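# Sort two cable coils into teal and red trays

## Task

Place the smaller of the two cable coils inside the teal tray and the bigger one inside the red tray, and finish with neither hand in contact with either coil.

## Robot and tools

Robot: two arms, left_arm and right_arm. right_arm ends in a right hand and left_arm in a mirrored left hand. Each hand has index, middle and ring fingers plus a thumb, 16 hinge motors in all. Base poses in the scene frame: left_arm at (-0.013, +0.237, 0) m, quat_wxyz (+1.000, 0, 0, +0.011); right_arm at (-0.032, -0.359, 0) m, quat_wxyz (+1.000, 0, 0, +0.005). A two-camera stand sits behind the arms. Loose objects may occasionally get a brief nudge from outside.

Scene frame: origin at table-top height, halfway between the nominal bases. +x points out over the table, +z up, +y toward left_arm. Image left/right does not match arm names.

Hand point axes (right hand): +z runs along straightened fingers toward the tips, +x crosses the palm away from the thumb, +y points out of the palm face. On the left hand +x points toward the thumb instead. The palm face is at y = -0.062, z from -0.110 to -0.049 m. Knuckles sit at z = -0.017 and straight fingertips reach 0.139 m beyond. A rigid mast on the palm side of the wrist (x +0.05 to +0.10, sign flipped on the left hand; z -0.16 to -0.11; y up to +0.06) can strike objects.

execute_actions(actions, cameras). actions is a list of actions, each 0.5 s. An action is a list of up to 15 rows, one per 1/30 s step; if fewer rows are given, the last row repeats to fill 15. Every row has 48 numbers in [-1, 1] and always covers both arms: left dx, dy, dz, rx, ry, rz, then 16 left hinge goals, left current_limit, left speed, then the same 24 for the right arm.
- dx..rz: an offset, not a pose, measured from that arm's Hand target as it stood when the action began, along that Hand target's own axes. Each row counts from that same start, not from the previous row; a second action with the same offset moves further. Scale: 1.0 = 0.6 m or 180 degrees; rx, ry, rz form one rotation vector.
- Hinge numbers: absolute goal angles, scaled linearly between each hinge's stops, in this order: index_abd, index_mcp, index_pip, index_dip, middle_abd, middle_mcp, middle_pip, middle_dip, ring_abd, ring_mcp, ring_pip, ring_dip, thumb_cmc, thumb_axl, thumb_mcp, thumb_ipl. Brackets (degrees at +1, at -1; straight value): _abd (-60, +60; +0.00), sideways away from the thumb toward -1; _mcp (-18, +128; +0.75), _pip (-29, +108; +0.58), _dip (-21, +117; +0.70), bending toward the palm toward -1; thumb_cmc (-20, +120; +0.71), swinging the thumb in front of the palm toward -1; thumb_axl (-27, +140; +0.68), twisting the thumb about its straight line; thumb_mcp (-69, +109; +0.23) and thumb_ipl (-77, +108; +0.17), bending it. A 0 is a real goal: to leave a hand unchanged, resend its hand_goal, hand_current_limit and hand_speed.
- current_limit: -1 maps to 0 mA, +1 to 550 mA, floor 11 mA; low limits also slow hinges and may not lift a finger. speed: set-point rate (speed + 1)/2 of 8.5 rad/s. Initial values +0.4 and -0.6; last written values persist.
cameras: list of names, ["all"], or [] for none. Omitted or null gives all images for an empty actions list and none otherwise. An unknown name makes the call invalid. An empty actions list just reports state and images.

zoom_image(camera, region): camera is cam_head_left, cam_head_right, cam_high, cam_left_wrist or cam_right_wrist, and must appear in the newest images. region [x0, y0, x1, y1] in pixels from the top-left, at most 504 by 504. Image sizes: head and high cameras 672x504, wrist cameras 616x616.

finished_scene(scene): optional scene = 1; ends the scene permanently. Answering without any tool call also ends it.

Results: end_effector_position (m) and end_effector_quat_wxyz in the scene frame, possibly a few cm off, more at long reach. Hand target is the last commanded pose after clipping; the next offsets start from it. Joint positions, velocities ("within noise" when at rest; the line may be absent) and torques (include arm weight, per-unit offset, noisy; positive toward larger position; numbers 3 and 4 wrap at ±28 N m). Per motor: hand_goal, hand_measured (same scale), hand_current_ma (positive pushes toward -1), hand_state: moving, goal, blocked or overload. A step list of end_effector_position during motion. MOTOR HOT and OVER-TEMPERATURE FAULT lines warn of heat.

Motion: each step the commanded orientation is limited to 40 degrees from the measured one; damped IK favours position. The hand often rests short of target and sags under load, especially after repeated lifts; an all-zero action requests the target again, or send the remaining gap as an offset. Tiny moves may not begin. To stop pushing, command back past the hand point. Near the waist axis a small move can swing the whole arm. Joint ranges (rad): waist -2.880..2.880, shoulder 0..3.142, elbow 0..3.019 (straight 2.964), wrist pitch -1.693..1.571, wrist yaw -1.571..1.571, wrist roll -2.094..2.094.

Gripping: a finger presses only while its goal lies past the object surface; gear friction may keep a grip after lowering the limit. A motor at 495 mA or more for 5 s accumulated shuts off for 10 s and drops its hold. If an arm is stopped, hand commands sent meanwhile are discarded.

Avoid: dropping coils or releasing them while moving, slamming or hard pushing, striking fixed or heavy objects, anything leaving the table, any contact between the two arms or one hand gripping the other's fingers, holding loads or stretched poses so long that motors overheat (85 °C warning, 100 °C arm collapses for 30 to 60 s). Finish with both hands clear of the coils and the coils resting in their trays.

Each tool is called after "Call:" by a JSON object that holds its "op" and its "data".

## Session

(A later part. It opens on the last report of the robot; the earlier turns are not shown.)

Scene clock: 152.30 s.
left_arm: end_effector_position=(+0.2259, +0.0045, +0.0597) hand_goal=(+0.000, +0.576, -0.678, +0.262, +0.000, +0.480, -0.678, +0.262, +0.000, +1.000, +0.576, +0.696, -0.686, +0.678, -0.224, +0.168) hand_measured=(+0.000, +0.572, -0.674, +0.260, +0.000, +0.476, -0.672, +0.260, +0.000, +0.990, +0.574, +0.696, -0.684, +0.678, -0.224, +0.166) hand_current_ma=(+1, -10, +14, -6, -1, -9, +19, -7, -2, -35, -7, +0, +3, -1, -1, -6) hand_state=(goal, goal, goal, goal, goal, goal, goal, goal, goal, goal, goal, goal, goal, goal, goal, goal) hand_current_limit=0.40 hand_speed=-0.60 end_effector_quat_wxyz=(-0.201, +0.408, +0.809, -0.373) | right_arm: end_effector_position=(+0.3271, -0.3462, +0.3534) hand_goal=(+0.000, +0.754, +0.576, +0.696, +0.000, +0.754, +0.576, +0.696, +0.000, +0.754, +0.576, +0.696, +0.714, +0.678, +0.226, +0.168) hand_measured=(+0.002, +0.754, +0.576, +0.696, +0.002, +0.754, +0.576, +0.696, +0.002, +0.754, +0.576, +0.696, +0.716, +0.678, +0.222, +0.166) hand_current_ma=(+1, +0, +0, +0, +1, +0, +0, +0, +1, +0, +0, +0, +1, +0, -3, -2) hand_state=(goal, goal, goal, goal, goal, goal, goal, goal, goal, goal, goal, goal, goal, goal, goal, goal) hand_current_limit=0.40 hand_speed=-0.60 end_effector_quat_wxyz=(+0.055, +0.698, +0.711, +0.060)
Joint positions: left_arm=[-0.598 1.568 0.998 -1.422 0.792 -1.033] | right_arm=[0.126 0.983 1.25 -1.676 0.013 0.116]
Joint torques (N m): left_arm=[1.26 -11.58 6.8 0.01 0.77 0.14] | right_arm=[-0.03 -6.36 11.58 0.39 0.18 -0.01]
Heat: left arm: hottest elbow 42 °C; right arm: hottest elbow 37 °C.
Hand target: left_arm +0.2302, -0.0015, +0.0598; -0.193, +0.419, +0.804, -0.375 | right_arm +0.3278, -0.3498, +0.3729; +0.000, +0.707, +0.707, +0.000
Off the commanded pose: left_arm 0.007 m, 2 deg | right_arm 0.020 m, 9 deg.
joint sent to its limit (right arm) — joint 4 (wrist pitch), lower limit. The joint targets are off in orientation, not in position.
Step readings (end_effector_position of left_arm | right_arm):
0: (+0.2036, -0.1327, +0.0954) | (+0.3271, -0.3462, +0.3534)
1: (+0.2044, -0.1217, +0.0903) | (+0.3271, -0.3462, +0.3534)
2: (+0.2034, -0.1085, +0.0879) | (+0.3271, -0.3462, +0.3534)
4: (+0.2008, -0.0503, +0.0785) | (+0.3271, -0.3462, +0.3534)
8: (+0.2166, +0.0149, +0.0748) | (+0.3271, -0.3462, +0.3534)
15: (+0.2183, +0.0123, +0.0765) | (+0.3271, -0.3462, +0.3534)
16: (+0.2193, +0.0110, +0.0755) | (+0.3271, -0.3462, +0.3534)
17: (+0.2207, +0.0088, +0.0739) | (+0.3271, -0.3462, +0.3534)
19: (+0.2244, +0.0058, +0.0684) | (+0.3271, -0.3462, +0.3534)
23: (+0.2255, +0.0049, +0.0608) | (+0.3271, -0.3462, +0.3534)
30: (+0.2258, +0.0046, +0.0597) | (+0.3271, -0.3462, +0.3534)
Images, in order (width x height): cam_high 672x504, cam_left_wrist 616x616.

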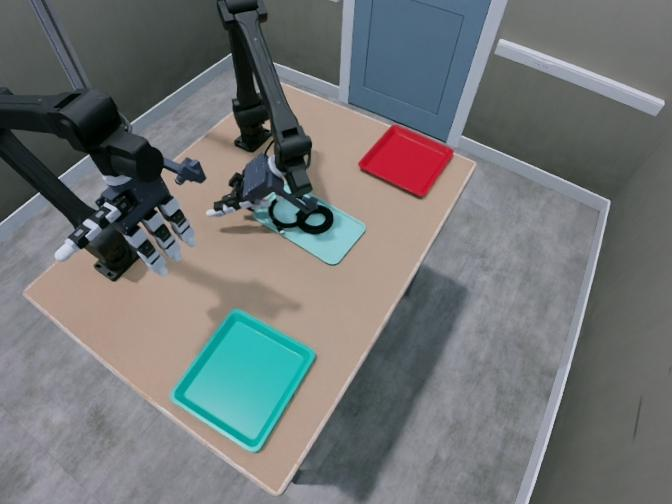

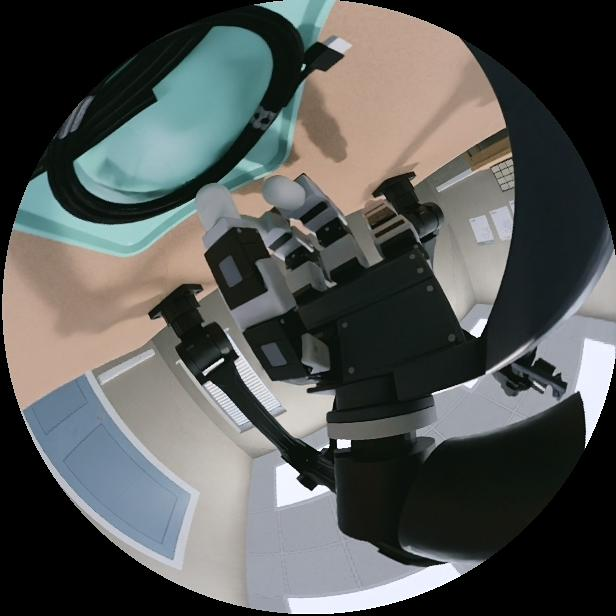

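Call:
{"op": "execute_actions", "data": {"actions": [[[-0.012,0.0253,0.0217,0,0,0, 0,0.575,-0.679,0.261,0,0.479,-0.679,0.261,0,1,0.576,0.696,-0.686,0.678,-0.225,0.168,0.4,-0.6, 0,0,0,0,0,0, 0,0.754,0.576,0.696,0,0.754,0.576,0.696,0,0.754,0.576,0.696,0.714,0.678,0.226,0.168,0.4,-0.6]]], "cameras": ["cam_high","cam_left_wrist"]}}

Call:
{"op": "zoom_image", "data": {"camera": "cam_high", "region": [230, 150, 350, 250]}}

Call:
{"op": "zoom_image", "data": {"camera": "cam_left_wrist", "region": [60, 40, 340, 320]}}

Scene clock: 154.33 s.
left_arm: end_effector_position=(+0.2336, -0.0023, +0.0405) hand_goal=(+0.000, +0.576, -0.678, +0.262, +0.000, +0.480, -0.678, +0.262, +0.000, +1.000, +0.576, +0.696, -0.686, +0.678, -0.224, +0.168) hand_measured=(+0.000, +0.572, -0.674, +0.260, +0.000, +0.476, -0.672, +0.260, +0.000, +0.990, +0.574, +0.696, -0.684, +0.678, -0.224, +0.166) hand_current_ma=(+1, -10, +14, -6, -1, -9, +19, -7, -2, -35, -7, +0, +3, -1, -1, -6) hand_state=(goal, goal, goal, goal, goal, goal, goal, goal, goal, goal, goal, goal, goal, goal, goal, goal) hand_current_limit=0.40 hand_speed=-0.60 end_effector_quat_wxyz=(-0.196, +0.411, +0.807, -0.375) | right_arm: end_effector_position=(+0.3271, -0.3462, +0.3534) hand_goal=(+0.000, +0.754, +0.576, +0.696, +0.000, +0.754, +0.576, +0.696, +0.000, +0.754, +0.576, +0.696, +0.714, +0.678, +0.226, +0.168) hand_measured=(+0.002, +0.754, +0.576, +0.696, +0.002, +0.754, +0.576, +0.696, +0.002, +0.754, +0.576, +0.696, +0.716, +0.678, +0.222, +0.166) hand_current_ma=(+1, +0, +0, +0, +1, +0, +0, +0, +1, +0, +0, +0, +1, +0, -3, -2) hand_state=(goal, goal, goal, goal, goal, goal, goal, goal, goal, goal, goal, goal, goal, goal, goal, goal) hand_current_limit=0.40 hand_speed=-0.60 end_effector_quat_wxyz=(+0.055, +0.698, +0.711, +0.060)
Joint positions: left_arm=[-0.601 1.615 0.998 -1.365 0.794 -1.033] | right_arm=[0.126 0.983 1.25 -1.676 0.013 0.116]
Joint torques (N m): left_arm=[0.97 -12.28 6.17 0.02 0.8 0.06] | right_arm=[-0.67 -5.54 11.37 0.39 0.15 -0.01]
Heat: left arm: hottest elbow 42 °C; right arm: hottest elbow 37 °C.
Hand target: left_arm +0.2342, -0.0076, +0.0398; -0.193, +0.419, +0.804, -0.375 | right_arm +0.3278, -0.3498, +0.3729; +0.000, +0.707, +0.707, +0.000
Off the commanded pose: left_arm 0.005 m, 1 deg | right_arm 0.020 m, 9 deg.
joint sent to its limit (right arm) — joint 4 (wrist pitch), lower limit. The joint targets are off in orientation, not in position.
Step readings (end_effector_position of left_arm | right_arm):
0: (+0.2259, +0.0045, +0.0597) | (+0.3271, -0.3462, +0.3534)
1: (+0.2273, +0.0034, +0.0585) | (+0.3271, -0.3462, +0.3534)
2: (+0.2294, +0.0014, +0.0567) | (+0.3271, -0.3462, +0.3534)
4: (+0.2333, -0.0020, +0.0505) | (+0.3271, -0.3462, +0.3534)
8: (+0.2337, -0.0024, +0.0417) | (+0.3271, -0.3462, +0.3534)
15: (+0.2336, -0.0023, +0.0405) | (+0.3271, -0.3462, +0.3534)
Images, in order (width x height): cam_high 672x504, cam_left_wrist 616x616.

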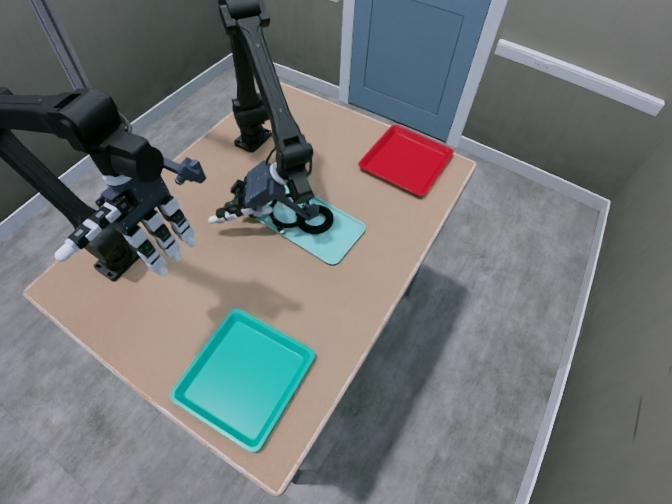

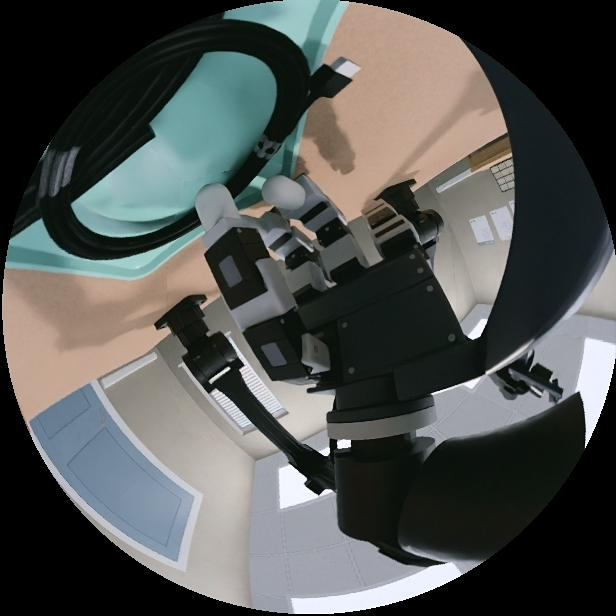

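Scaled by 4.200 from the camera's 672x504 image, which has a finer 960x720 frame.

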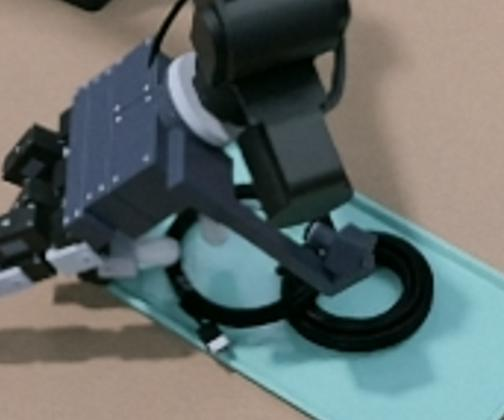

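Scaled by 1.800 from the camera's 616x616 image, which has a finer 880x880 frame.

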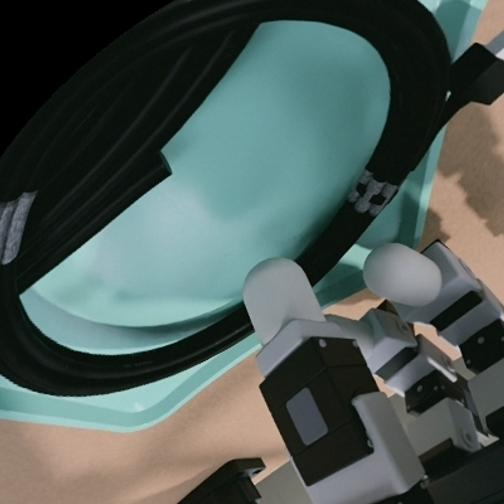

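Call:
{"op": "execute_actions", "data": {"actions": [[[0,0.0145,0.0253,0,0,0, 0,0.575,-0.679,0.261,0,0.575,-0.679,0.261,0,1,0.576,0.696,-0.686,0.678,-0.225,0.168,0.4,-0.6, 0,0,0,0,0,0, 0,0.754,0.576,0.696,0,0.754,0.576,0.696,0,0.754,0.576,0.696,0.714,0.678,0.226,0.168,0.4,-0.6]]], "cameras": ["cam_high","cam_left_wrist"]}}

Call:
{"op": "zoom_image", "data": {"camera": "cam_high", "region": [230, 150, 350, 250]}}

Call:
{"op": "zoom_image", "data": {"camera": "cam_left_wrist", "region": [60, 40, 340, 320]}}

Scene clock: 156.57 s.
left_arm: end_effector_position=(+0.2324, -0.0087, +0.0270) hand_goal=(+0.000, +0.576, -0.678, +0.262, +0.000, +0.576, -0.678, +0.262, +0.000, +1.000, +0.576, +0.696, -0.686, +0.678, -0.224, +0.168) hand_measured=(+0.000, +0.572, -0.674, +0.260, +0.000, +0.566, -0.672, +0.260, +0.000, +0.990, +0.574, +0.696, -0.684, +0.678, -0.224, +0.166) hand_current_ma=(+1, -10, +14, -6, -1, -34, +15, -7, -2, -35, -7, +0, +3, -1, -1, -6) hand_state=(goal, goal, goal, goal, goal, goal, goal, goal, goal, goal, goal, goal, goal, goal, goal, goal) hand_current_limit=0.40 hand_speed=-0.60 end_effector_quat_wxyz=(-0.188, +0.422, +0.803, -0.376) | right_arm: end_effector_position=(+0.3271, -0.3462, +0.3534) hand_goal=(+0.000, +0.754, +0.576, +0.696, +0.000, +0.754, +0.576, +0.696, +0.000, +0.754, +0.576, +0.696, +0.714, +0.678, +0.226, +0.168) hand_measured=(+0.002, +0.754, +0.576, +0.696, +0.002, +0.754, +0.576, +0.696, +0.002, +0.754, +0.576, +0.696, +0.716, +0.678, +0.222, +0.166) hand_current_ma=(+1, +0, +0, +0, +1, +0, +0, +0, +1, +0, +0, +0, +1, +0, -3, -2) hand_state=(goal, goal, goal, goal, goal, goal, goal, goal, goal, goal, goal, goal, goal, goal, goal, goal) hand_current_limit=0.40 hand_speed=-0.60 end_effector_quat_wxyz=(+0.055, +0.698, +0.711, +0.060)
Joint positions: left_arm=[-0.616 1.629 0.977 -1.305 0.799 -1.034] | right_arm=[0.126 0.983 1.25 -1.676 0.013 0.116]
Joint torques (N m): left_arm=[1.03 -11.87 5.63 0.08 0.86 -0.09] | right_arm=[-0.03 -6.18 11.34 0.29 0.13 -0.01]
Heat: left arm: hottest elbow 42 °C; right arm: hottest elbow 37 °C.
Hand target: left_arm +0.2293, -0.0111, +0.0234; -0.193, +0.419, +0.804, -0.375 | right_arm +0.3278, -0.3498, +0.3729; +0.000, +0.707, +0.707, +0.000
Off the commanded pose: left_arm 0.005 m, 1 deg | right_arm 0.020 m, 9 deg.
joint sent to its limit (right arm) — joint 4 (wrist pitch), lower limit. The joint targets are off in orientation, not in position.
Step readings (end_effector_position of left_arm | right_arm):
0: (+0.2336, -0.0023, +0.0405) | (+0.3271, -0.3462, +0.3534)
1: (+0.2339, -0.0031, +0.0395) | (+0.3271, -0.3462, +0.3534)
2: (+0.2352, -0.0050, +0.0370) | (+0.3271, -0.3462, +0.3534)
4: (+0.2352, -0.0073, +0.0326) | (+0.3271, -0.3462, +0.3534)
8: (+0.2324, -0.0085, +0.0276) | (+0.3271, -0.3462, +0.3534)
15: (+0.2324, -0.0087, +0.0270) | (+0.3271, -0.3462, +0.3534)
Images, in order (width x height): cam_high 672x504, cam_left_wrist 616x616.

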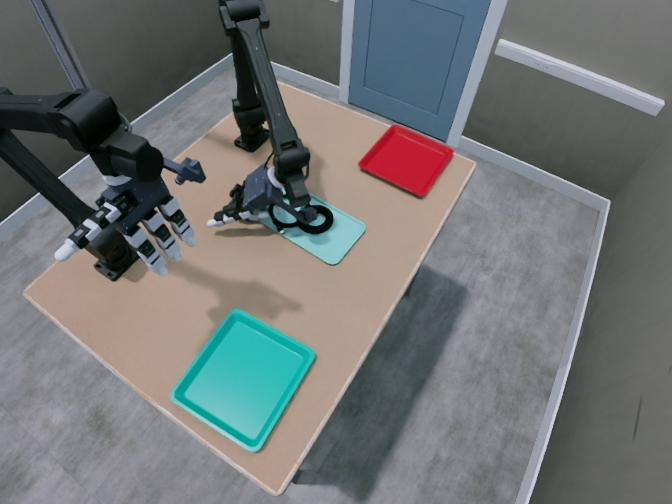

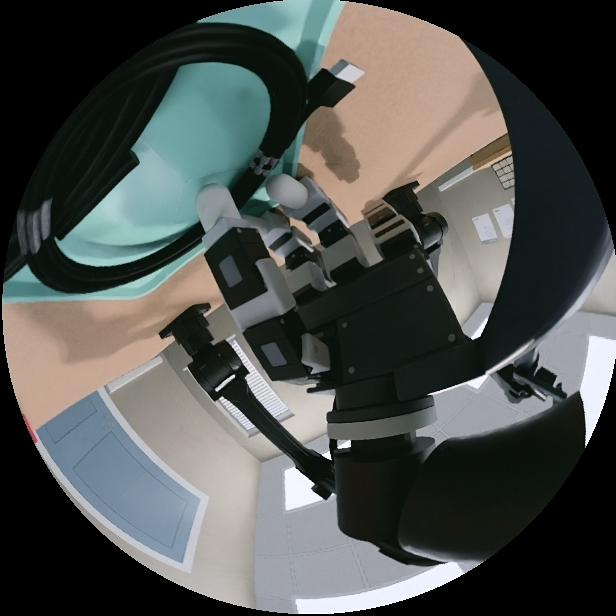

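Scaled by 4.200 from the camera's 672x504 image, which has a finer 960x720 frame.

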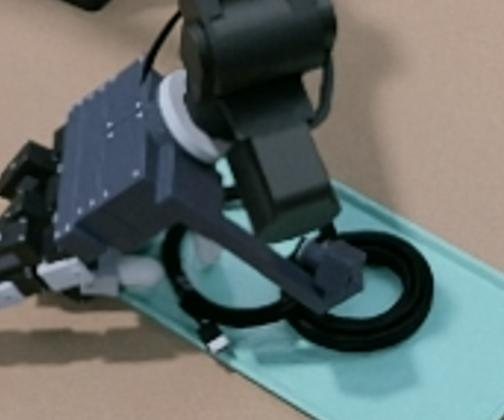

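Scaled by 1.800 from the camera's 616x616 image, which has a finer 880x880 frame.

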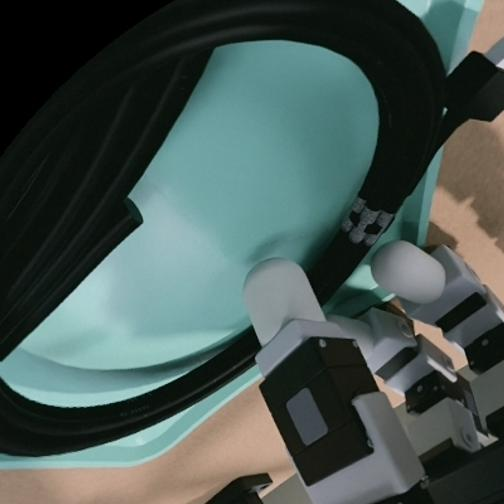

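Call:
{"op": "execute_actions", "data": {"actions": [[[0,0.0115,0.0096,0,0,0, 0,0.575,-0.679,0.261,0,0.575,-0.679,0.261,0,1,0.576,0.696,-0.686,0.678,-0.225,0.168,0.4,-0.6, 0,0,0,0,0,0, 0,0.754,0.576,0.696,0,0.754,0.576,0.696,0,0.754,0.576,0.696,0.714,0.678,0.226,0.168,0.4,-0.6]]], "cameras": ["cam_left_wrist"]}}

Call:
{"op": "zoom_image", "data": {"camera": "cam_left_wrist", "region": [60, 40, 340, 320]}}

Scene clock: 158.17 s.
left_arm: end_effector_position=(+0.2333, -0.0100, +0.0236) hand_goal=(+0.000, +0.576, -0.678, +0.262, +0.000, +0.576, -0.678, +0.262, +0.000, +1.000, +0.576, +0.696, -0.686, +0.678, -0.224, +0.168) hand_measured=(+0.002, +0.572, -0.686, +0.260, +0.000, +0.572, -0.672, +0.260, +0.000, +0.990, +0.574, +0.696, -0.684, +0.678, -0.224, +0.166) hand_current_ma=(+2, -10, -22, -6, -1, -16, +15, -7, -2, -35, -7, +0, +3, -1, -1, -6) hand_state=(goal, goal, goal, goal, goal, goal, goal, goal, goal, goal, goal, goal, goal, goal, goal, goal) hand_current_limit=0.40 hand_speed=-0.60 end_effector_quat_wxyz=(-0.185, +0.419, +0.805, -0.378) | right_arm: end_effector_position=(+0.3271, -0.3462, +0.3534) hand_goal=(+0.000, +0.754, +0.576, +0.696, +0.000, +0.754, +0.576, +0.696, +0.000, +0.754, +0.576, +0.696, +0.714, +0.678, +0.226, +0.168) hand_measured=(+0.002, +0.754, +0.576, +0.696, +0.002, +0.754, +0.576, +0.696, +0.002, +0.754, +0.576, +0.696, +0.716, +0.678, +0.222, +0.166) hand_current_ma=(+1, +0, +0, +0, +1, +0, +0, +0, +1, +0, +0, +0, +1, +0, -3, -2) hand_state=(goal, goal, goal, goal, goal, goal, goal, goal, goal, goal, goal, goal, goal, goal, goal, goal) hand_current_limit=0.40 hand_speed=-0.60 end_effector_quat_wxyz=(+0.055, +0.698, +0.711, +0.060)
Joint positions: left_arm=[-0.616 1.634 0.974 -1.287 0.803 -1.043] | right_arm=[0.126 0.983 1.25 -1.676 0.013 0.116]
Joint torques (N m): left_arm=[1.03 -10.93 5.22 0.32 0.68 0] | right_arm=[-1.14 -6.42 11.43 0.29 0.18 -0.03]
Heat: left arm: hottest elbow 41 °C; right arm: hottest elbow 37 °C.
Hand target: left_arm +0.2295, -0.0111, +0.0144; -0.193, +0.419, +0.804, -0.375 | right_arm +0.3278, -0.3498, +0.3729; +0.000, +0.707, +0.707, +0.000
Off the commanded pose: left_arm 0.010 m, 1 deg | right_arm 0.020 m, 9 deg.
joint sent to its limit (right arm) — joint 4 (wrist pitch), lower limit. The joint targets are off in orientation, not in position.
Step readings (end_effector_position of left_arm | right_arm):
0: (+0.2324, -0.0087, +0.0270) | (+0.3271, -0.3462, +0.3534)
1: (+0.2327, -0.0089, +0.0265) | (+0.3271, -0.3462, +0.3534)
2: (+0.2336, -0.0096, +0.0254) | (+0.3271, -0.3462, +0.3534)
4: (+0.2334, -0.0101, +0.0238) | (+0.3271, -0.3462, +0.3534)
8: (+0.2332, -0.0100, +0.0236) | (+0.3271, -0.3462, +0.3534)
15: (+0.2332, -0.0100, +0.0236) | (+0.3271, -0.3462, +0.3534)
Images, in order (width x height): cam_left_wrist 616x616.

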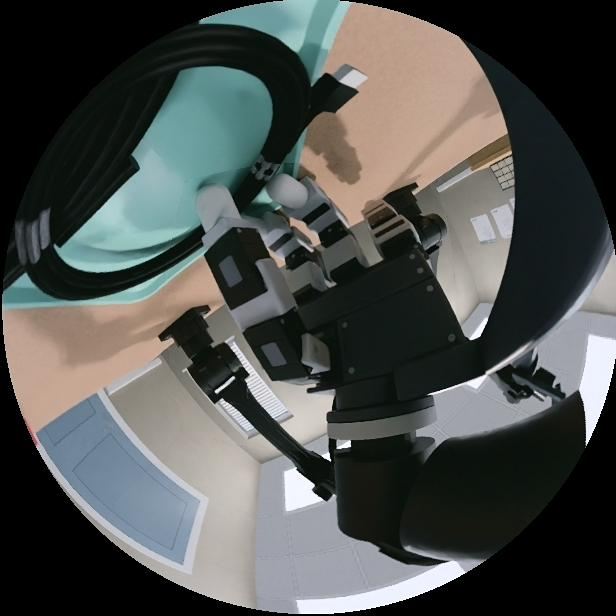

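Scaled by 1.800 from the camera's 616x616 image, which has a finer 880x880 frame.

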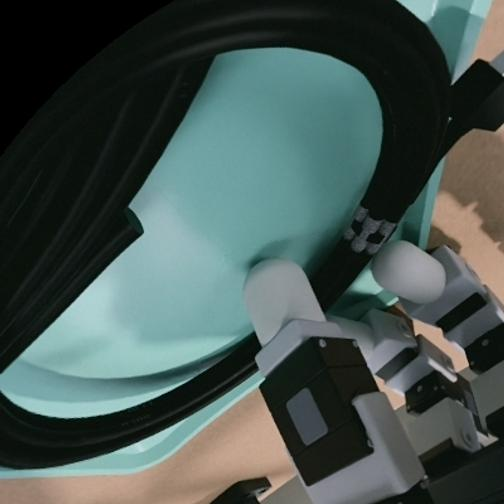

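Call:
{"op": "execute_actions", "data": {"actions": [[[0,-0.004,-0.0034,0,0,0, 0,0.38,-0.58,0.32,0,0.38,-0.58,0.32,0,1,0.576,0.696,-0.686,0.678,-0.225,0.168,0.3,-0.8, 0,0,0,0,0,0, 0,0.754,0.576,0.696,0,0.754,0.576,0.696,0,0.754,0.576,0.696,0.714,0.678,0.226,0.168,0.4,-0.6]],[[0,0,0,0,0,0, 0,0.178,-0.474,0.391,0,0.178,-0.474,0.391,0,1,0.576,0.696,-0.686,0.678,-0.28,0.168,0.3,-0.8, 0,0,0,0,0,0, 0,0.754,0.576,0.696,0,0.754,0.576,0.696,0,0.754,0.576,0.696,0.714,0.678,0.226,0.168,0.4,-0.6]]], "cameras": ["cam_high","cam_left_wrist"]}}

Call:
{"op": "zoom_image", "data": {"camera": "cam_high", "region": [230, 150, 350, 250]}}

Call:
{"op": "zoom_image", "data": {"camera": "cam_left_wrist", "region": [60, 40, 340, 320]}}

Scene clock: 161.17 s.
left_arm: end_effector_position=(+0.2244, -0.0161, +0.0269) hand_goal=(+0.000, +0.178, -0.474, +0.392, +0.000, +0.178, -0.474, +0.392, +0.000, +1.000, +0.576, +0.696, -0.686, +0.678, -0.280, +0.168) hand_measured=(+0.002, +0.290, -0.480, +0.376, +0.000, +0.316, -0.478, +0.382, +0.000, +0.990, +0.574, +0.696, -0.686, +0.678, -0.238, +0.194) hand_current_ma=(+5, +357, -20, -56, -1, +358, -14, -29, -2, -35, -7, +0, +1, -2, +222, +133) hand_state=(goal, blocked, goal, goal, goal, blocked, goal, goal, goal, goal, goal, goal, goal, goal, blocked, blocked) hand_current_limit=0.30 hand_speed=-0.80 end_effector_quat_wxyz=(-0.194, +0.410, +0.802, -0.389) | right_arm: end_effector_position=(+0.3271, -0.3462, +0.3534) hand_goal=(+0.000, +0.754, +0.576, +0.696, +0.000, +0.754, +0.576, +0.696, +0.000, +0.754, +0.576, +0.696, +0.714, +0.678, +0.226, +0.168) hand_measured=(+0.002, +0.754, +0.576, +0.696, +0.002, +0.754, +0.576, +0.696, +0.002, +0.754, +0.576, +0.696, +0.716, +0.678, +0.222, +0.166) hand_current_ma=(+1, +0, +0, +0, +1, +0, +0, +0, +1, +0, +0, +0, +1, +0, -3, -2) hand_state=(goal, goal, goal, goal, goal, goal, goal, goal, goal, goal, goal, goal, goal, goal, goal, goal) hand_current_limit=0.40 hand_speed=-0.60 end_effector_quat_wxyz=(+0.055, +0.698, +0.711, +0.060)
Joint positions: left_arm=[-0.63 1.634 0.974 -1.297 0.835 -1.059] | right_arm=[0.126 0.983 1.25 -1.676 0.013 0.116]
Joint torques (N m): left_arm=[1.96 -11.34 5.46 0.35 -0.63 0.13] | right_arm=[-1.08 -5.19 11.56 0.35 0.16 -0.02]
Heat: left arm: hottest elbow 41 °C; right arm: hottest elbow 37 °C.
Hand target: left_arm +0.2295, -0.0112, +0.0176; -0.193, +0.419, +0.804, -0.375 | right_arm +0.3278, -0.3498, +0.3729; +0.000, +0.707, +0.707, +0.000
Off the commanded pose: left_arm 0.012 m, 2 deg | right_arm 0.020 m, 9 deg.
joint sent to its limit (right arm) — joint 4 (wrist pitch), lower limit. The joint targets are off in orientation, not in position.
Step readings (end_effector_position of left_arm | right_arm):
0: (+0.2333, -0.0100, +0.0236) | (+0.3271, -0.3462, +0.3534)
1: (+0.2333, -0.0100, +0.0236) | (+0.3271, -0.3462, +0.3534)
2: (+0.2331, -0.0102, +0.0237) | (+0.3271, -0.3462, +0.3534)
4: (+0.2326, -0.0111, +0.0241) | (+0.3271, -0.3462, +0.3534)
8: (+0.2298, -0.0131, +0.0250) | (+0.3271, -0.3462, +0.3534)
15: (+0.2277, -0.0148, +0.0253) | (+0.3271, -0.3462, +0.3534)
16: (+0.2277, -0.0148, +0.0253) | (+0.3271, -0.3462, +0.3534)
17: (+0.2275, -0.0150, +0.0254) | (+0.3271, -0.3462, +0.3534)
19: (+0.2264, -0.0154, +0.0259) | (+0.3271, -0.3462, +0.3534)
23: (+0.2248, -0.0159, +0.0266) | (+0.3271, -0.3462, +0.3534)
30: (+0.2244, -0.0161, +0.0269) | (+0.3271, -0.3462, +0.3534)
Images, in order (width x height): cam_high 672x504, cam_left_wrist 616x616.

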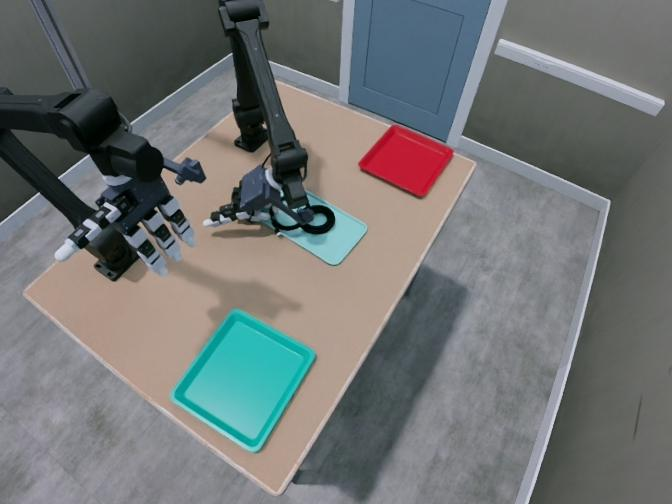

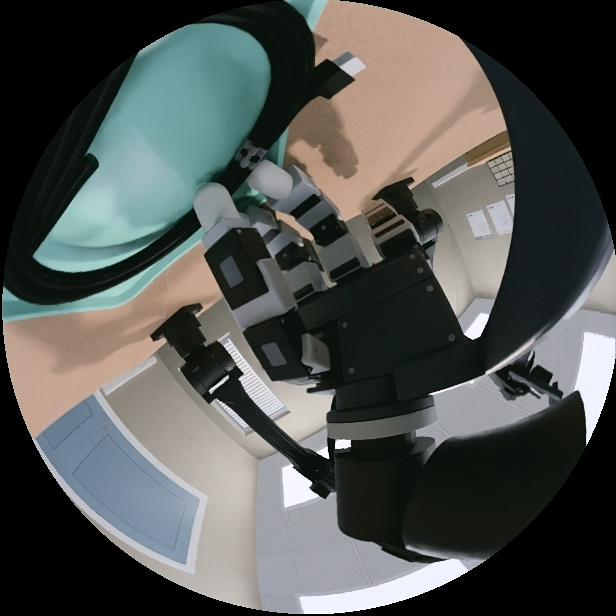

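Scaled by 4.200 from the camera's 672x504 image, which has a finer 960x720 frame.

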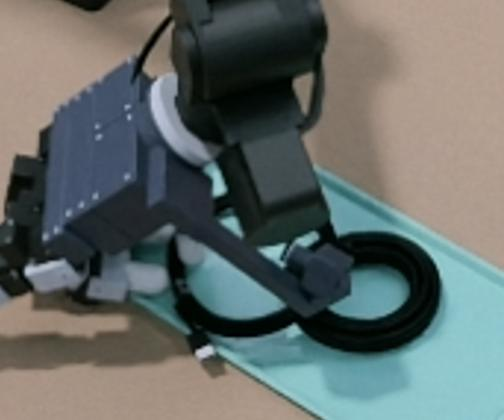

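Scaled by 1.800 from the camera's 616x616 image, which has a finer 880x880 frame.

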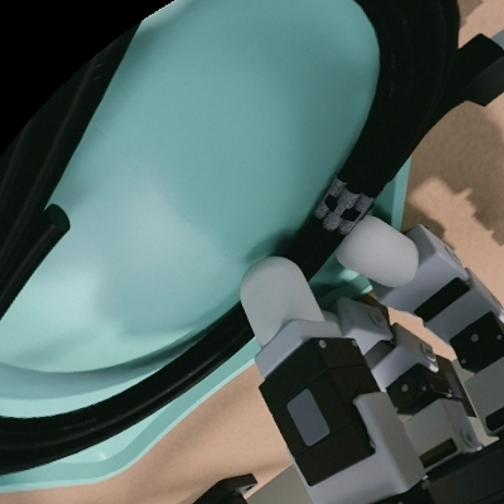

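Call:
{"op": "execute_actions", "data": {"actions": [[[0,0,0,0,0,0, 0,0.1,-0.5,0.35,0,0.1,-0.5,0.35,0,1,0.576,0.696,-0.686,0.678,-0.33,0.12,0.5,-0.8, 0,0,0,0,0,0, 0,0.754,0.576,0.696,0,0.754,0.576,0.696,0,0.754,0.576,0.696,0.714,0.678,0.226,0.168,0.4,-0.6]],[[0,-0.05,-0.042,0,0,0, 0,0.1,-0.5,0.35,0,0.1,-0.5,0.35,0,1,0.576,0.696,-0.686,0.678,-0.33,0.12,0.5,-0.8, 0,0,0,0,0,0, 0,0.754,0.576,0.696,0,0.754,0.576,0.696,0,0.754,0.576,0.696,0.714,0.678,0.226,0.168,0.4,-0.6]]], "cameras": ["cam_high","cam_left_wrist"]}}

Call:
{"op": "zoom_image", "data": {"camera": "cam_high", "region": [230, 150, 350, 250]}}

Call:
{"op": "zoom_image", "data": {"camera": "cam_left_wrist", "region": [60, 40, 340, 320]}}

Scene clock: 163.60 s.
left_arm: end_effector_position=(+0.2157, -0.0029, +0.0425) hand_goal=(+0.000, +0.100, -0.500, +0.350, +0.000, +0.100, -0.500, +0.350, +0.000, +1.000, +0.576, +0.696, -0.686, +0.678, -0.330, +0.120) hand_measured=(+0.002, +0.106, -0.494, +0.354, -0.002, +0.274, -0.476, +0.368, -0.002, +0.990, +0.574, +0.696, -0.676, +0.682, -0.248, +0.166) hand_current_ma=(+5, +21, +20, +10, -7, +413, +90, +63, -2, -36, -7, +0, +33, +14, +413, +251) hand_state=(goal, goal, goal, goal, goal, blocked, blocked, goal, goal, goal, goal, goal, goal, goal, blocked, blocked) hand_current_limit=0.50 hand_speed=-0.80 end_effector_quat_wxyz=(-0.212, +0.409, +0.806, -0.372) | right_arm: end_effector_position=(+0.3271, -0.3462, +0.3534) hand_goal=(+0.000, +0.754, +0.576, +0.696, +0.000, +0.754, +0.576, +0.696, +0.000, +0.754, +0.576, +0.696, +0.714, +0.678, +0.226, +0.168) hand_measured=(+0.002, +0.754, +0.576, +0.696, +0.002, +0.754, +0.576, +0.696, +0.002, +0.754, +0.576, +0.696, +0.716, +0.678, +0.222, +0.166) hand_current_ma=(+1, +0, +0, +0, +1, +0, +0, +0, +1, +0, +0, +0, +1, +0, -3, -2) hand_state=(goal, goal, goal, goal, goal, goal, goal, goal, goal, goal, goal, goal, goal, goal, goal, goal) hand_current_limit=0.40 hand_speed=-0.60 end_effector_quat_wxyz=(+0.055, +0.698, +0.711, +0.060)
Joint positions: left_arm=[-0.63 1.599 0.977 -1.375 0.802 -1.056] | right_arm=[0.126 0.983 1.25 -1.676 0.013 0.116]
Joint torques (N m): left_arm=[2.02 -13.68 8.61 -0.77 0.67 0.09] | right_arm=[-0.15 -6.3 11.45 0.38 0.14 0.04]
Heat: left arm: hottest elbow 41 °C; right arm: hottest elbow 37 °C.
Hand target: left_arm +0.2293, -0.0110, +0.0568; -0.193, +0.419, +0.804, -0.375 | right_arm +0.3278, -0.3498, +0.3729; +0.000, +0.707, +0.707, +0.000
Off the commanded pose: left_arm 0.021 m, 3 deg | right_arm 0.020 m, 9 deg.
joint sent to its limit (right arm) — joint 4 (wrist pitch), lower limit. The joint targets are off in orientation, not in position.
Step readings (end_effector_position of left_arm | right_arm):
0: (+0.2244, -0.0161, +0.0269) | (+0.3271, -0.3462, +0.3534)
1: (+0.2244, -0.0161, +0.0269) | (+0.3271, -0.3462, +0.3534)
2: (+0.2244, -0.0161, +0.0269) | (+0.3271, -0.3462, +0.3534)
4: (+0.2244, -0.0161, +0.0269) | (+0.3271, -0.3462, +0.3534)
8: (+0.2244, -0.0161, +0.0269) | (+0.3271, -0.3462, +0.3534)
15: (+0.2244, -0.0161, +0.0269) | (+0.3271, -0.3462, +0.3534)
16: (+0.2229, -0.0147, +0.0291) | (+0.3271, -0.3462, +0.3534)
17: (+0.2210, -0.0110, +0.0310) | (+0.3271, -0.3462, +0.3534)
19: (+0.2176, -0.0047, +0.0359) | (+0.3271, -0.3462, +0.3534)
23: (+0.2159, -0.0030, +0.0419) | (+0.3271, -0.3462, +0.3534)
30: (+0.2157, -0.0029, +0.0425) | (+0.3271, -0.3462, +0.3534)
Images, in order (width x height): cam_high 672x504, cam_left_wrist 616x616.

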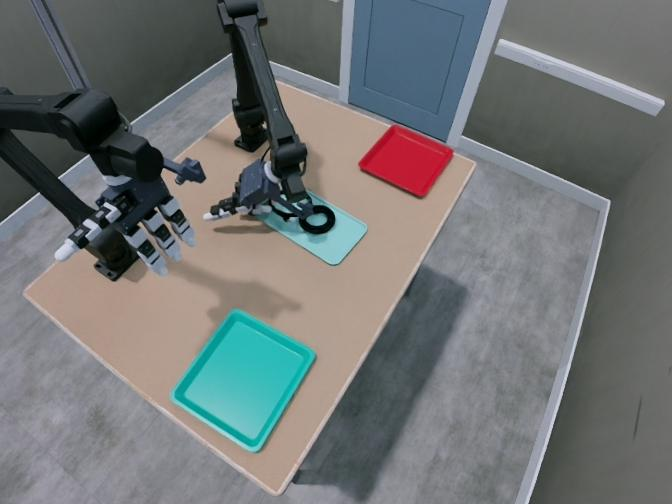

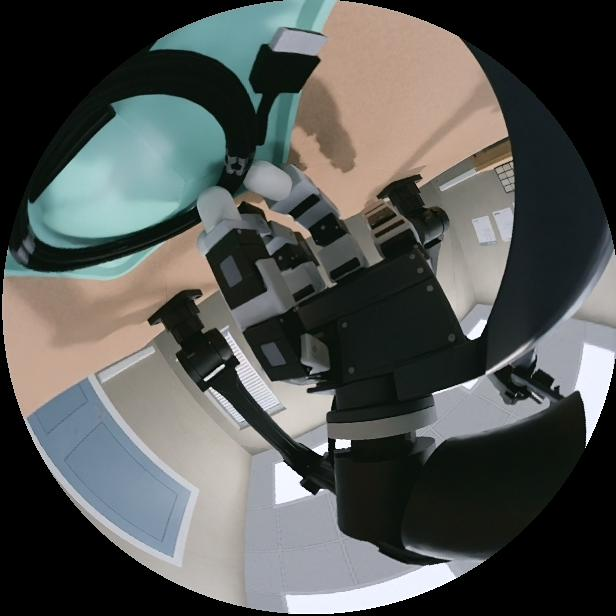

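Scaled by 4.200 from the camera's 672x504 image, which has a finer 960x720 frame.

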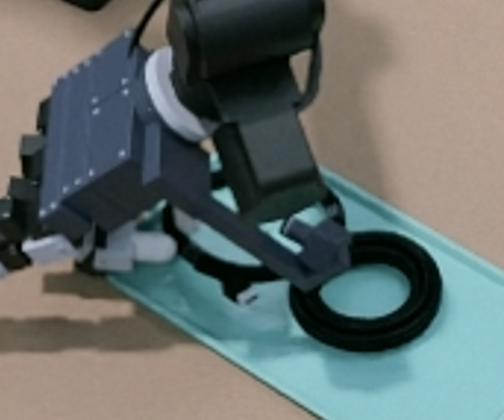

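Scaled by 1.800 from the camera's 616x616 image, which has a finer 880x880 frame.

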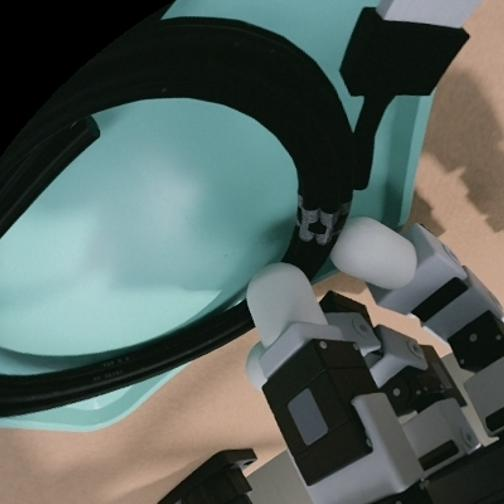

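Call:
{"op": "execute_actions", "data": {"actions": [[[0,-0.05,-0.042,0,0,0, 0,0.0,-0.5,0.35,0,0.1,-0.5,0.35,0,1,0.576,0.696,-0.686,0.678,-0.33,0.12,0.5,-0.8, 0,0,0,0,0,0, 0,0.754,0.576,0.696,0,0.754,0.576,0.696,0,0.754,0.576,0.696,0.714,0.678,0.226,0.168,0.4,-0.6]]], "cameras": ["cam_high","cam_left_wrist"]}}

Call:
{"op": "zoom_image", "data": {"camera": "cam_high", "region": [230, 150, 350, 250]}}

Call:
{"op": "zoom_image", "data": {"camera": "cam_left_wrist", "region": [60, 40, 340, 320]}}

Scene clock: 166.60 s.
left_arm: end_effector_position=(+0.2169, -0.0033, +0.0839) hand_goal=(+0.000, +0.000, -0.500, +0.350, +0.000, +0.100, -0.500, +0.350, +0.000, +1.000, +0.576, +0.696, -0.686, +0.678, -0.330, +0.120) hand_measured=(+0.006, +0.028, -0.490, +0.354, -0.004, +0.104, -0.492, +0.354, -0.002, +0.990, +0.574, +0.696, -0.694, +0.676, -0.298, +0.138) hand_current_ma=(+14, +110, +36, +10, -7, +12, +24, +11, -2, -37, -7, +0, -24, -10, +166, +91) hand_state=(goal, blocked, goal, goal, goal, goal, goal, goal, goal, goal, goal, goal, goal, goal, blocked, goal) hand_current_limit=0.50 hand_speed=-0.80 end_effector_quat_wxyz=(-0.209, +0.411, +0.806, -0.372) | right_arm: end_effector_position=(+0.3271, -0.3462, +0.3534) hand_goal=(+0.000, +0.754, +0.576, +0.696, +0.000, +0.754, +0.576, +0.696, +0.000, +0.754, +0.576, +0.696, +0.714, +0.678, +0.226, +0.168) hand_measured=(+0.002, +0.754, +0.576, +0.696, +0.002, +0.754, +0.576, +0.696, +0.002, +0.754, +0.576, +0.696, +0.716, +0.678, +0.222, +0.166) hand_current_ma=(+1, +0, +0, +0, +1, +0, +0, +0, +1, +0, +0, +0, +1, +0, -3, -2) hand_state=(goal, goal, goal, goal, goal, goal, goal, goal, goal, goal, goal, goal, goal, goal, goal, goal) hand_current_limit=0.40 hand_speed=-0.60 end_effector_quat_wxyz=(+0.055, +0.698, +0.711, +0.060)
Joint positions: left_arm=[-0.63 1.534 1.029 -1.485 0.8 -1.055] | right_arm=[0.126 0.983 1.25 -1.676 0.013 0.116]
Joint torques (N m): left_arm=[2.02 -12.28 9.22 -0.66 0.72 0.09] | right_arm=[0.32 -5.89 11.56 0.58 0.12 -0.01]
Heat: left arm: hottest elbow 41 °C; right arm: hottest elbow 37 °C.
Hand target: left_arm +0.2292, -0.0108, +0.0959; -0.193, +0.419, +0.804, -0.375 | right_arm +0.3278, -0.3498, +0.3729; +0.000, +0.707, +0.707, +0.000
Off the commanded pose: left_arm 0.019 m, 2 deg | right_arm 0.020 m, 9 deg.
joint sent to its limit (right arm) — joint 4 (wrist pitch), lower limit. The joint targets are off in orientation, not in position.
Step readings (end_effector_position of left_arm | right_arm):
0: (+0.2157, -0.0029, +0.0425) | (+0.3271, -0.3462, +0.3534)
1: (+0.2152, -0.0024, +0.0451) | (+0.3271, -0.3462, +0.3534)
2: (+0.2126, -0.0003, +0.0493) | (+0.3271, -0.3462, +0.3534)
4: (+0.2105, +0.0012, +0.0613) | (+0.3271, -0.3462, +0.3534)
8: (+0.2146, -0.0017, +0.0796) | (+0.3271, -0.3462, +0.3534)
15: (+0.2169, -0.0033, +0.0839) | (+0.3271, -0.3462, +0.3534)
Images, in order (width x height): cam_high 672x504, cam_left_wrist 616x616.

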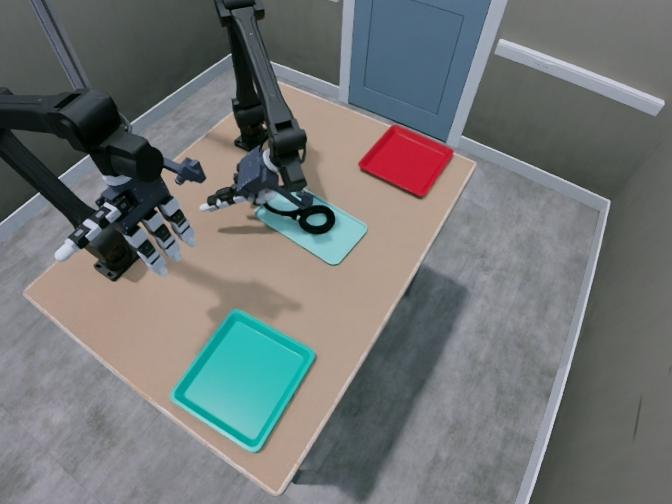

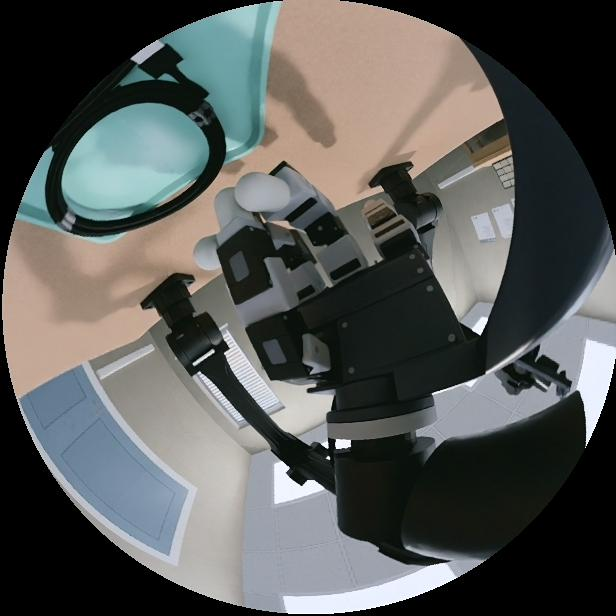

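Scaled by 4.200 from the camera's 672x504 image, which has a finer 960x720 frame.

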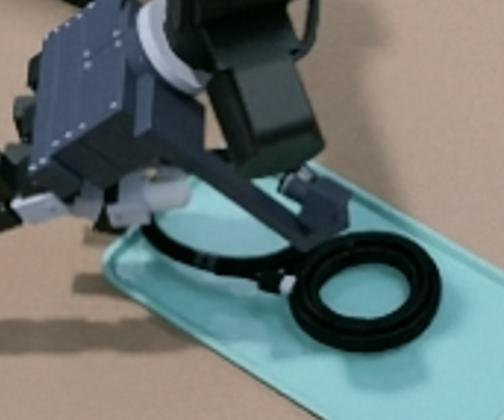

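Scaled by 1.800 from the camera's 616x616 image, which has a finer 880x880 frame.

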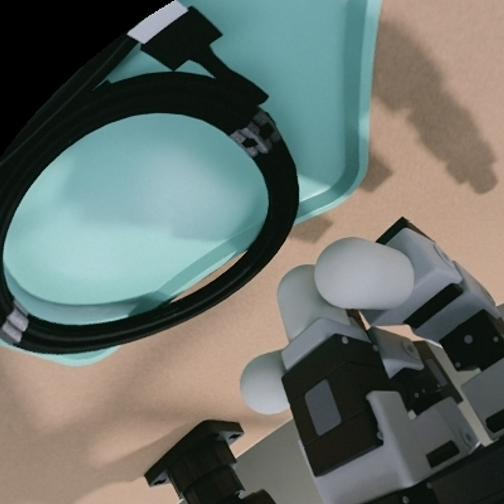

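Call:
{"op": "execute_actions", "data": {"actions": [[[0,-0.05,-0.042,0,0,0, 0,0.616,-0.518,0.116,0,0.616,-0.518,0.116,0,1,0.576,0.696,-0.686,0.678,-0.225,0.168,0.4,-0.4, 0,0,0,0,0,0, 0,0.754,0.576,0.696,0,0.754,0.576,0.696,0,0.754,0.576,0.696,0.714,0.678,0.226,0.168,0.4,-0.6]],[[-0.23,-0.14,0.03,0,0,0, 0,0.616,-0.518,0.116,0,0.616,-0.518,0.116,0,1,0.576,0.696,-0.686,0.678,-0.225,0.168,0.4,-0.6, 0,0,0,0,0,0, 0,0.754,0.576,0.696,0,0.754,0.576,0.696,0,0.754,0.576,0.696,0.714,0.678,0.226,0.168,0.4,-0.6]]], "cameras": ["cam_head_left","cam_head_right", "cam_high"]}}

Call:
{"op": "zoom_image", "data": {"camera": "cam_high", "region": [230, 150, 380, 275]}}

Call:
{"op": "zoom_image", "data": {"camera": "cam_head_right", "region": [300, 220, 430, 390]}}

Call:
{"op": "zoom_image", "data": {"camera": "cam_head_left", "region": [310, 220, 440, 390]}}

Scene clock: 172.17 s.
left_arm: end_effector_position=(+0.2484, -0.1611, +0.1861) hand_goal=(+0.000, +0.616, -0.518, +0.116, +0.000, +0.616, -0.518, +0.116, +0.000, +1.000, +0.576, +0.696, -0.686, +0.678, -0.224, +0.168) hand_measured=(+0.002, +0.610, -0.514, +0.120, +0.000, +0.610, -0.512, +0.120, +0.000, +0.986, +0.572, +0.696, -0.686, +0.678, -0.224, +0.166) hand_current_ma=(+5, -21, +12, +10, -2, -21, +15, +11, +2, -49, -9, +0, -2, +2, -1, -5) hand_state=(goal, goal, goal, goal, goal, goal, goal, goal, goal, goal, goal, goal, goal, goal, goal, goal) hand_current_limit=0.40 hand_speed=-0.60 end_effector_quat_wxyz=(-0.192, +0.426, +0.800, -0.377) | right_arm: end_effector_position=(+0.3271, -0.3462, +0.3534) hand_goal=(+0.000, +0.754, +0.576, +0.696, +0.000, +0.754, +0.576, +0.696, +0.000, +0.754, +0.576, +0.696, +0.714, +0.678, +0.226, +0.168) hand_measured=(+0.002, +0.754, +0.576, +0.696, +0.002, +0.754, +0.576, +0.696, +0.002, +0.754, +0.576, +0.696, +0.716, +0.678, +0.222, +0.166) hand_current_ma=(+1, +0, +0, +0, +1, +0, +0, +0, +1, +0, +0, +0, +1, +0, -3, -2) hand_state=(goal, goal, goal, goal, goal, goal, goal, goal, goal, goal, goal, goal, goal, goal, goal, goal) hand_current_limit=0.40 hand_speed=-0.60 end_effector_quat_wxyz=(+0.055, +0.698, +0.711, +0.060)
Joint positions: left_arm=[-0.852 1.695 1.532 -1.562 0.864 -1.351] | right_arm=[0.126 0.983 1.25 -1.676 0.013 0.116]
Joint torques (N m): left_arm=[2.08 -15.79 9.14 -0.13 0.79 -0.08] | right_arm=[0.38 -6.18 11.59 0.24 0.19 -0.02]
Heat: left arm: hottest elbow 41 °C; right arm: hottest elbow 38 °C.
Hand target: left_arm +0.2528, -0.1625, +0.1883; -0.193, +0.419, +0.804, -0.375 | right_arm +0.3278, -0.3498, +0.3729; +0.000, +0.707, +0.707, +0.000
Off the commanded pose: left_arm 0.005 m, 1 deg | right_arm 0.020 m, 9 deg.
joint sent to its limit (right arm) — joint 4 (wrist pitch), lower limit. The joint targets are off in orientation, not in position.
Step readings (end_effector_position of left_arm | right_arm):
0: (+0.2169, -0.0033, +0.0839) | (+0.3271, -0.3462, +0.3534)
1: (+0.2162, -0.0028, +0.0866) | (+0.3271, -0.3462, +0.3534)
2: (+0.2132, -0.0006, +0.0907) | (+0.3271, -0.3462, +0.3534)
4: (+0.2114, +0.0007, +0.1015) | (+0.3271, -0.3462, +0.3534)
8: (+0.2158, -0.0024, +0.1169) | (+0.3271, -0.3462, +0.3534)
15: (+0.2169, -0.0034, +0.1204) | (+0.3271, -0.3462, +0.3534)
16: (+0.2170, -0.0138, +0.1265) | (+0.3271, -0.3462, +0.3534)
17: (+0.2184, -0.0302, +0.1346) | (+0.3271, -0.3462, +0.3534)
19: (+0.2329, -0.0901, +0.1583) | (+0.3271, -0.3462, +0.3534)
23: (+0.2433, -0.1702, +0.1901) | (+0.3271, -0.3462, +0.3534)
30: (+0.2448, -0.1652, +0.1863) | (+0.3271, -0.3462, +0.3534)
Images, in order (width x height): cam_head_left 672x504, cam_head_right 672x504, cam_high 672x504.

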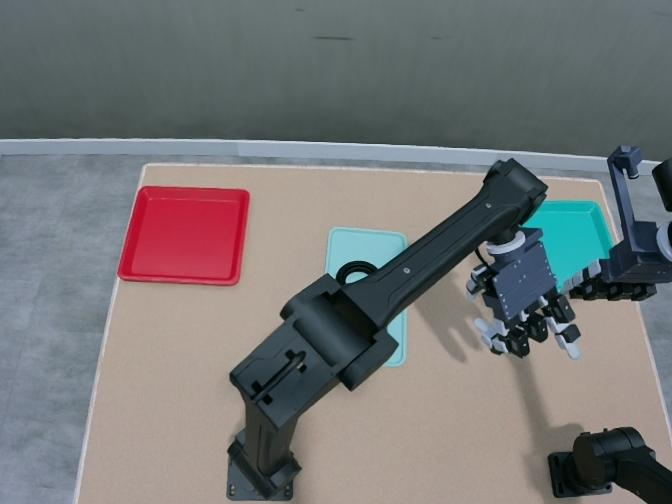

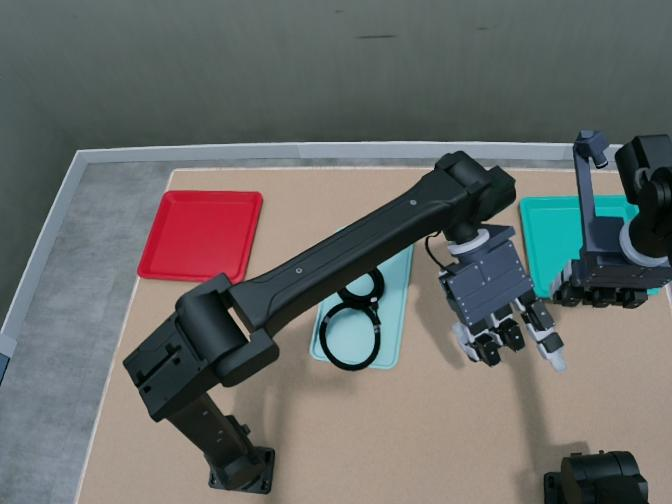

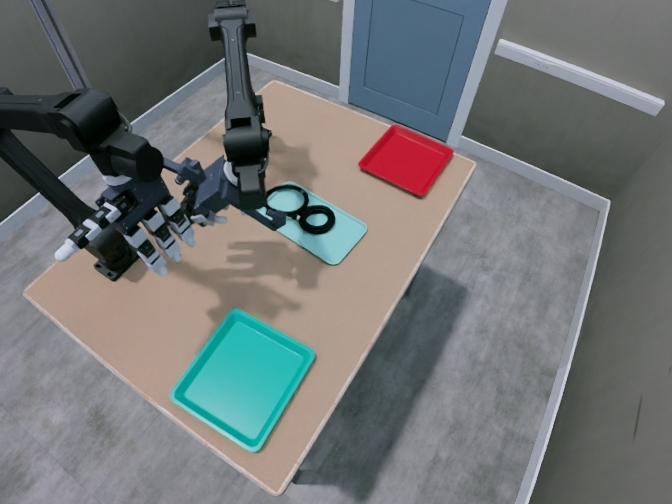

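Scaled by 3.360 from the camera's 672x504 image, which has a finer 960x720 frame.

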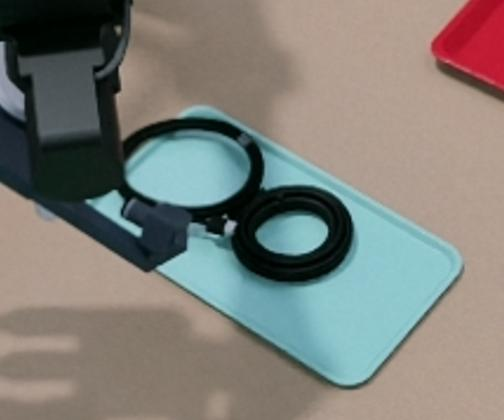

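Scaled by 2.965 from the camera's 672x504 image, which has a finer 960x720 frame.

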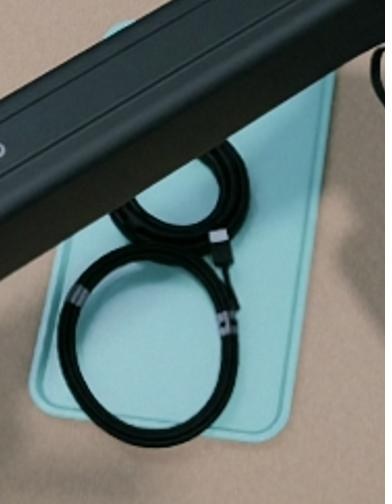

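Scaled by 2.965 from the camera's 672x504 image, which has a finer 960x720 frame.

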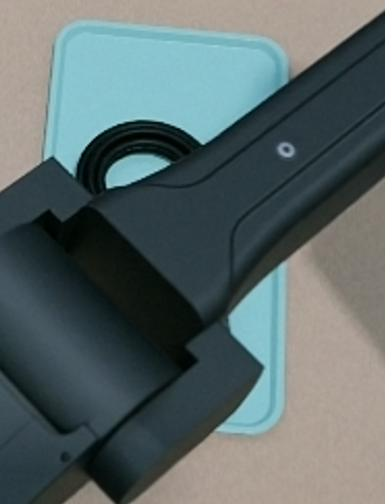

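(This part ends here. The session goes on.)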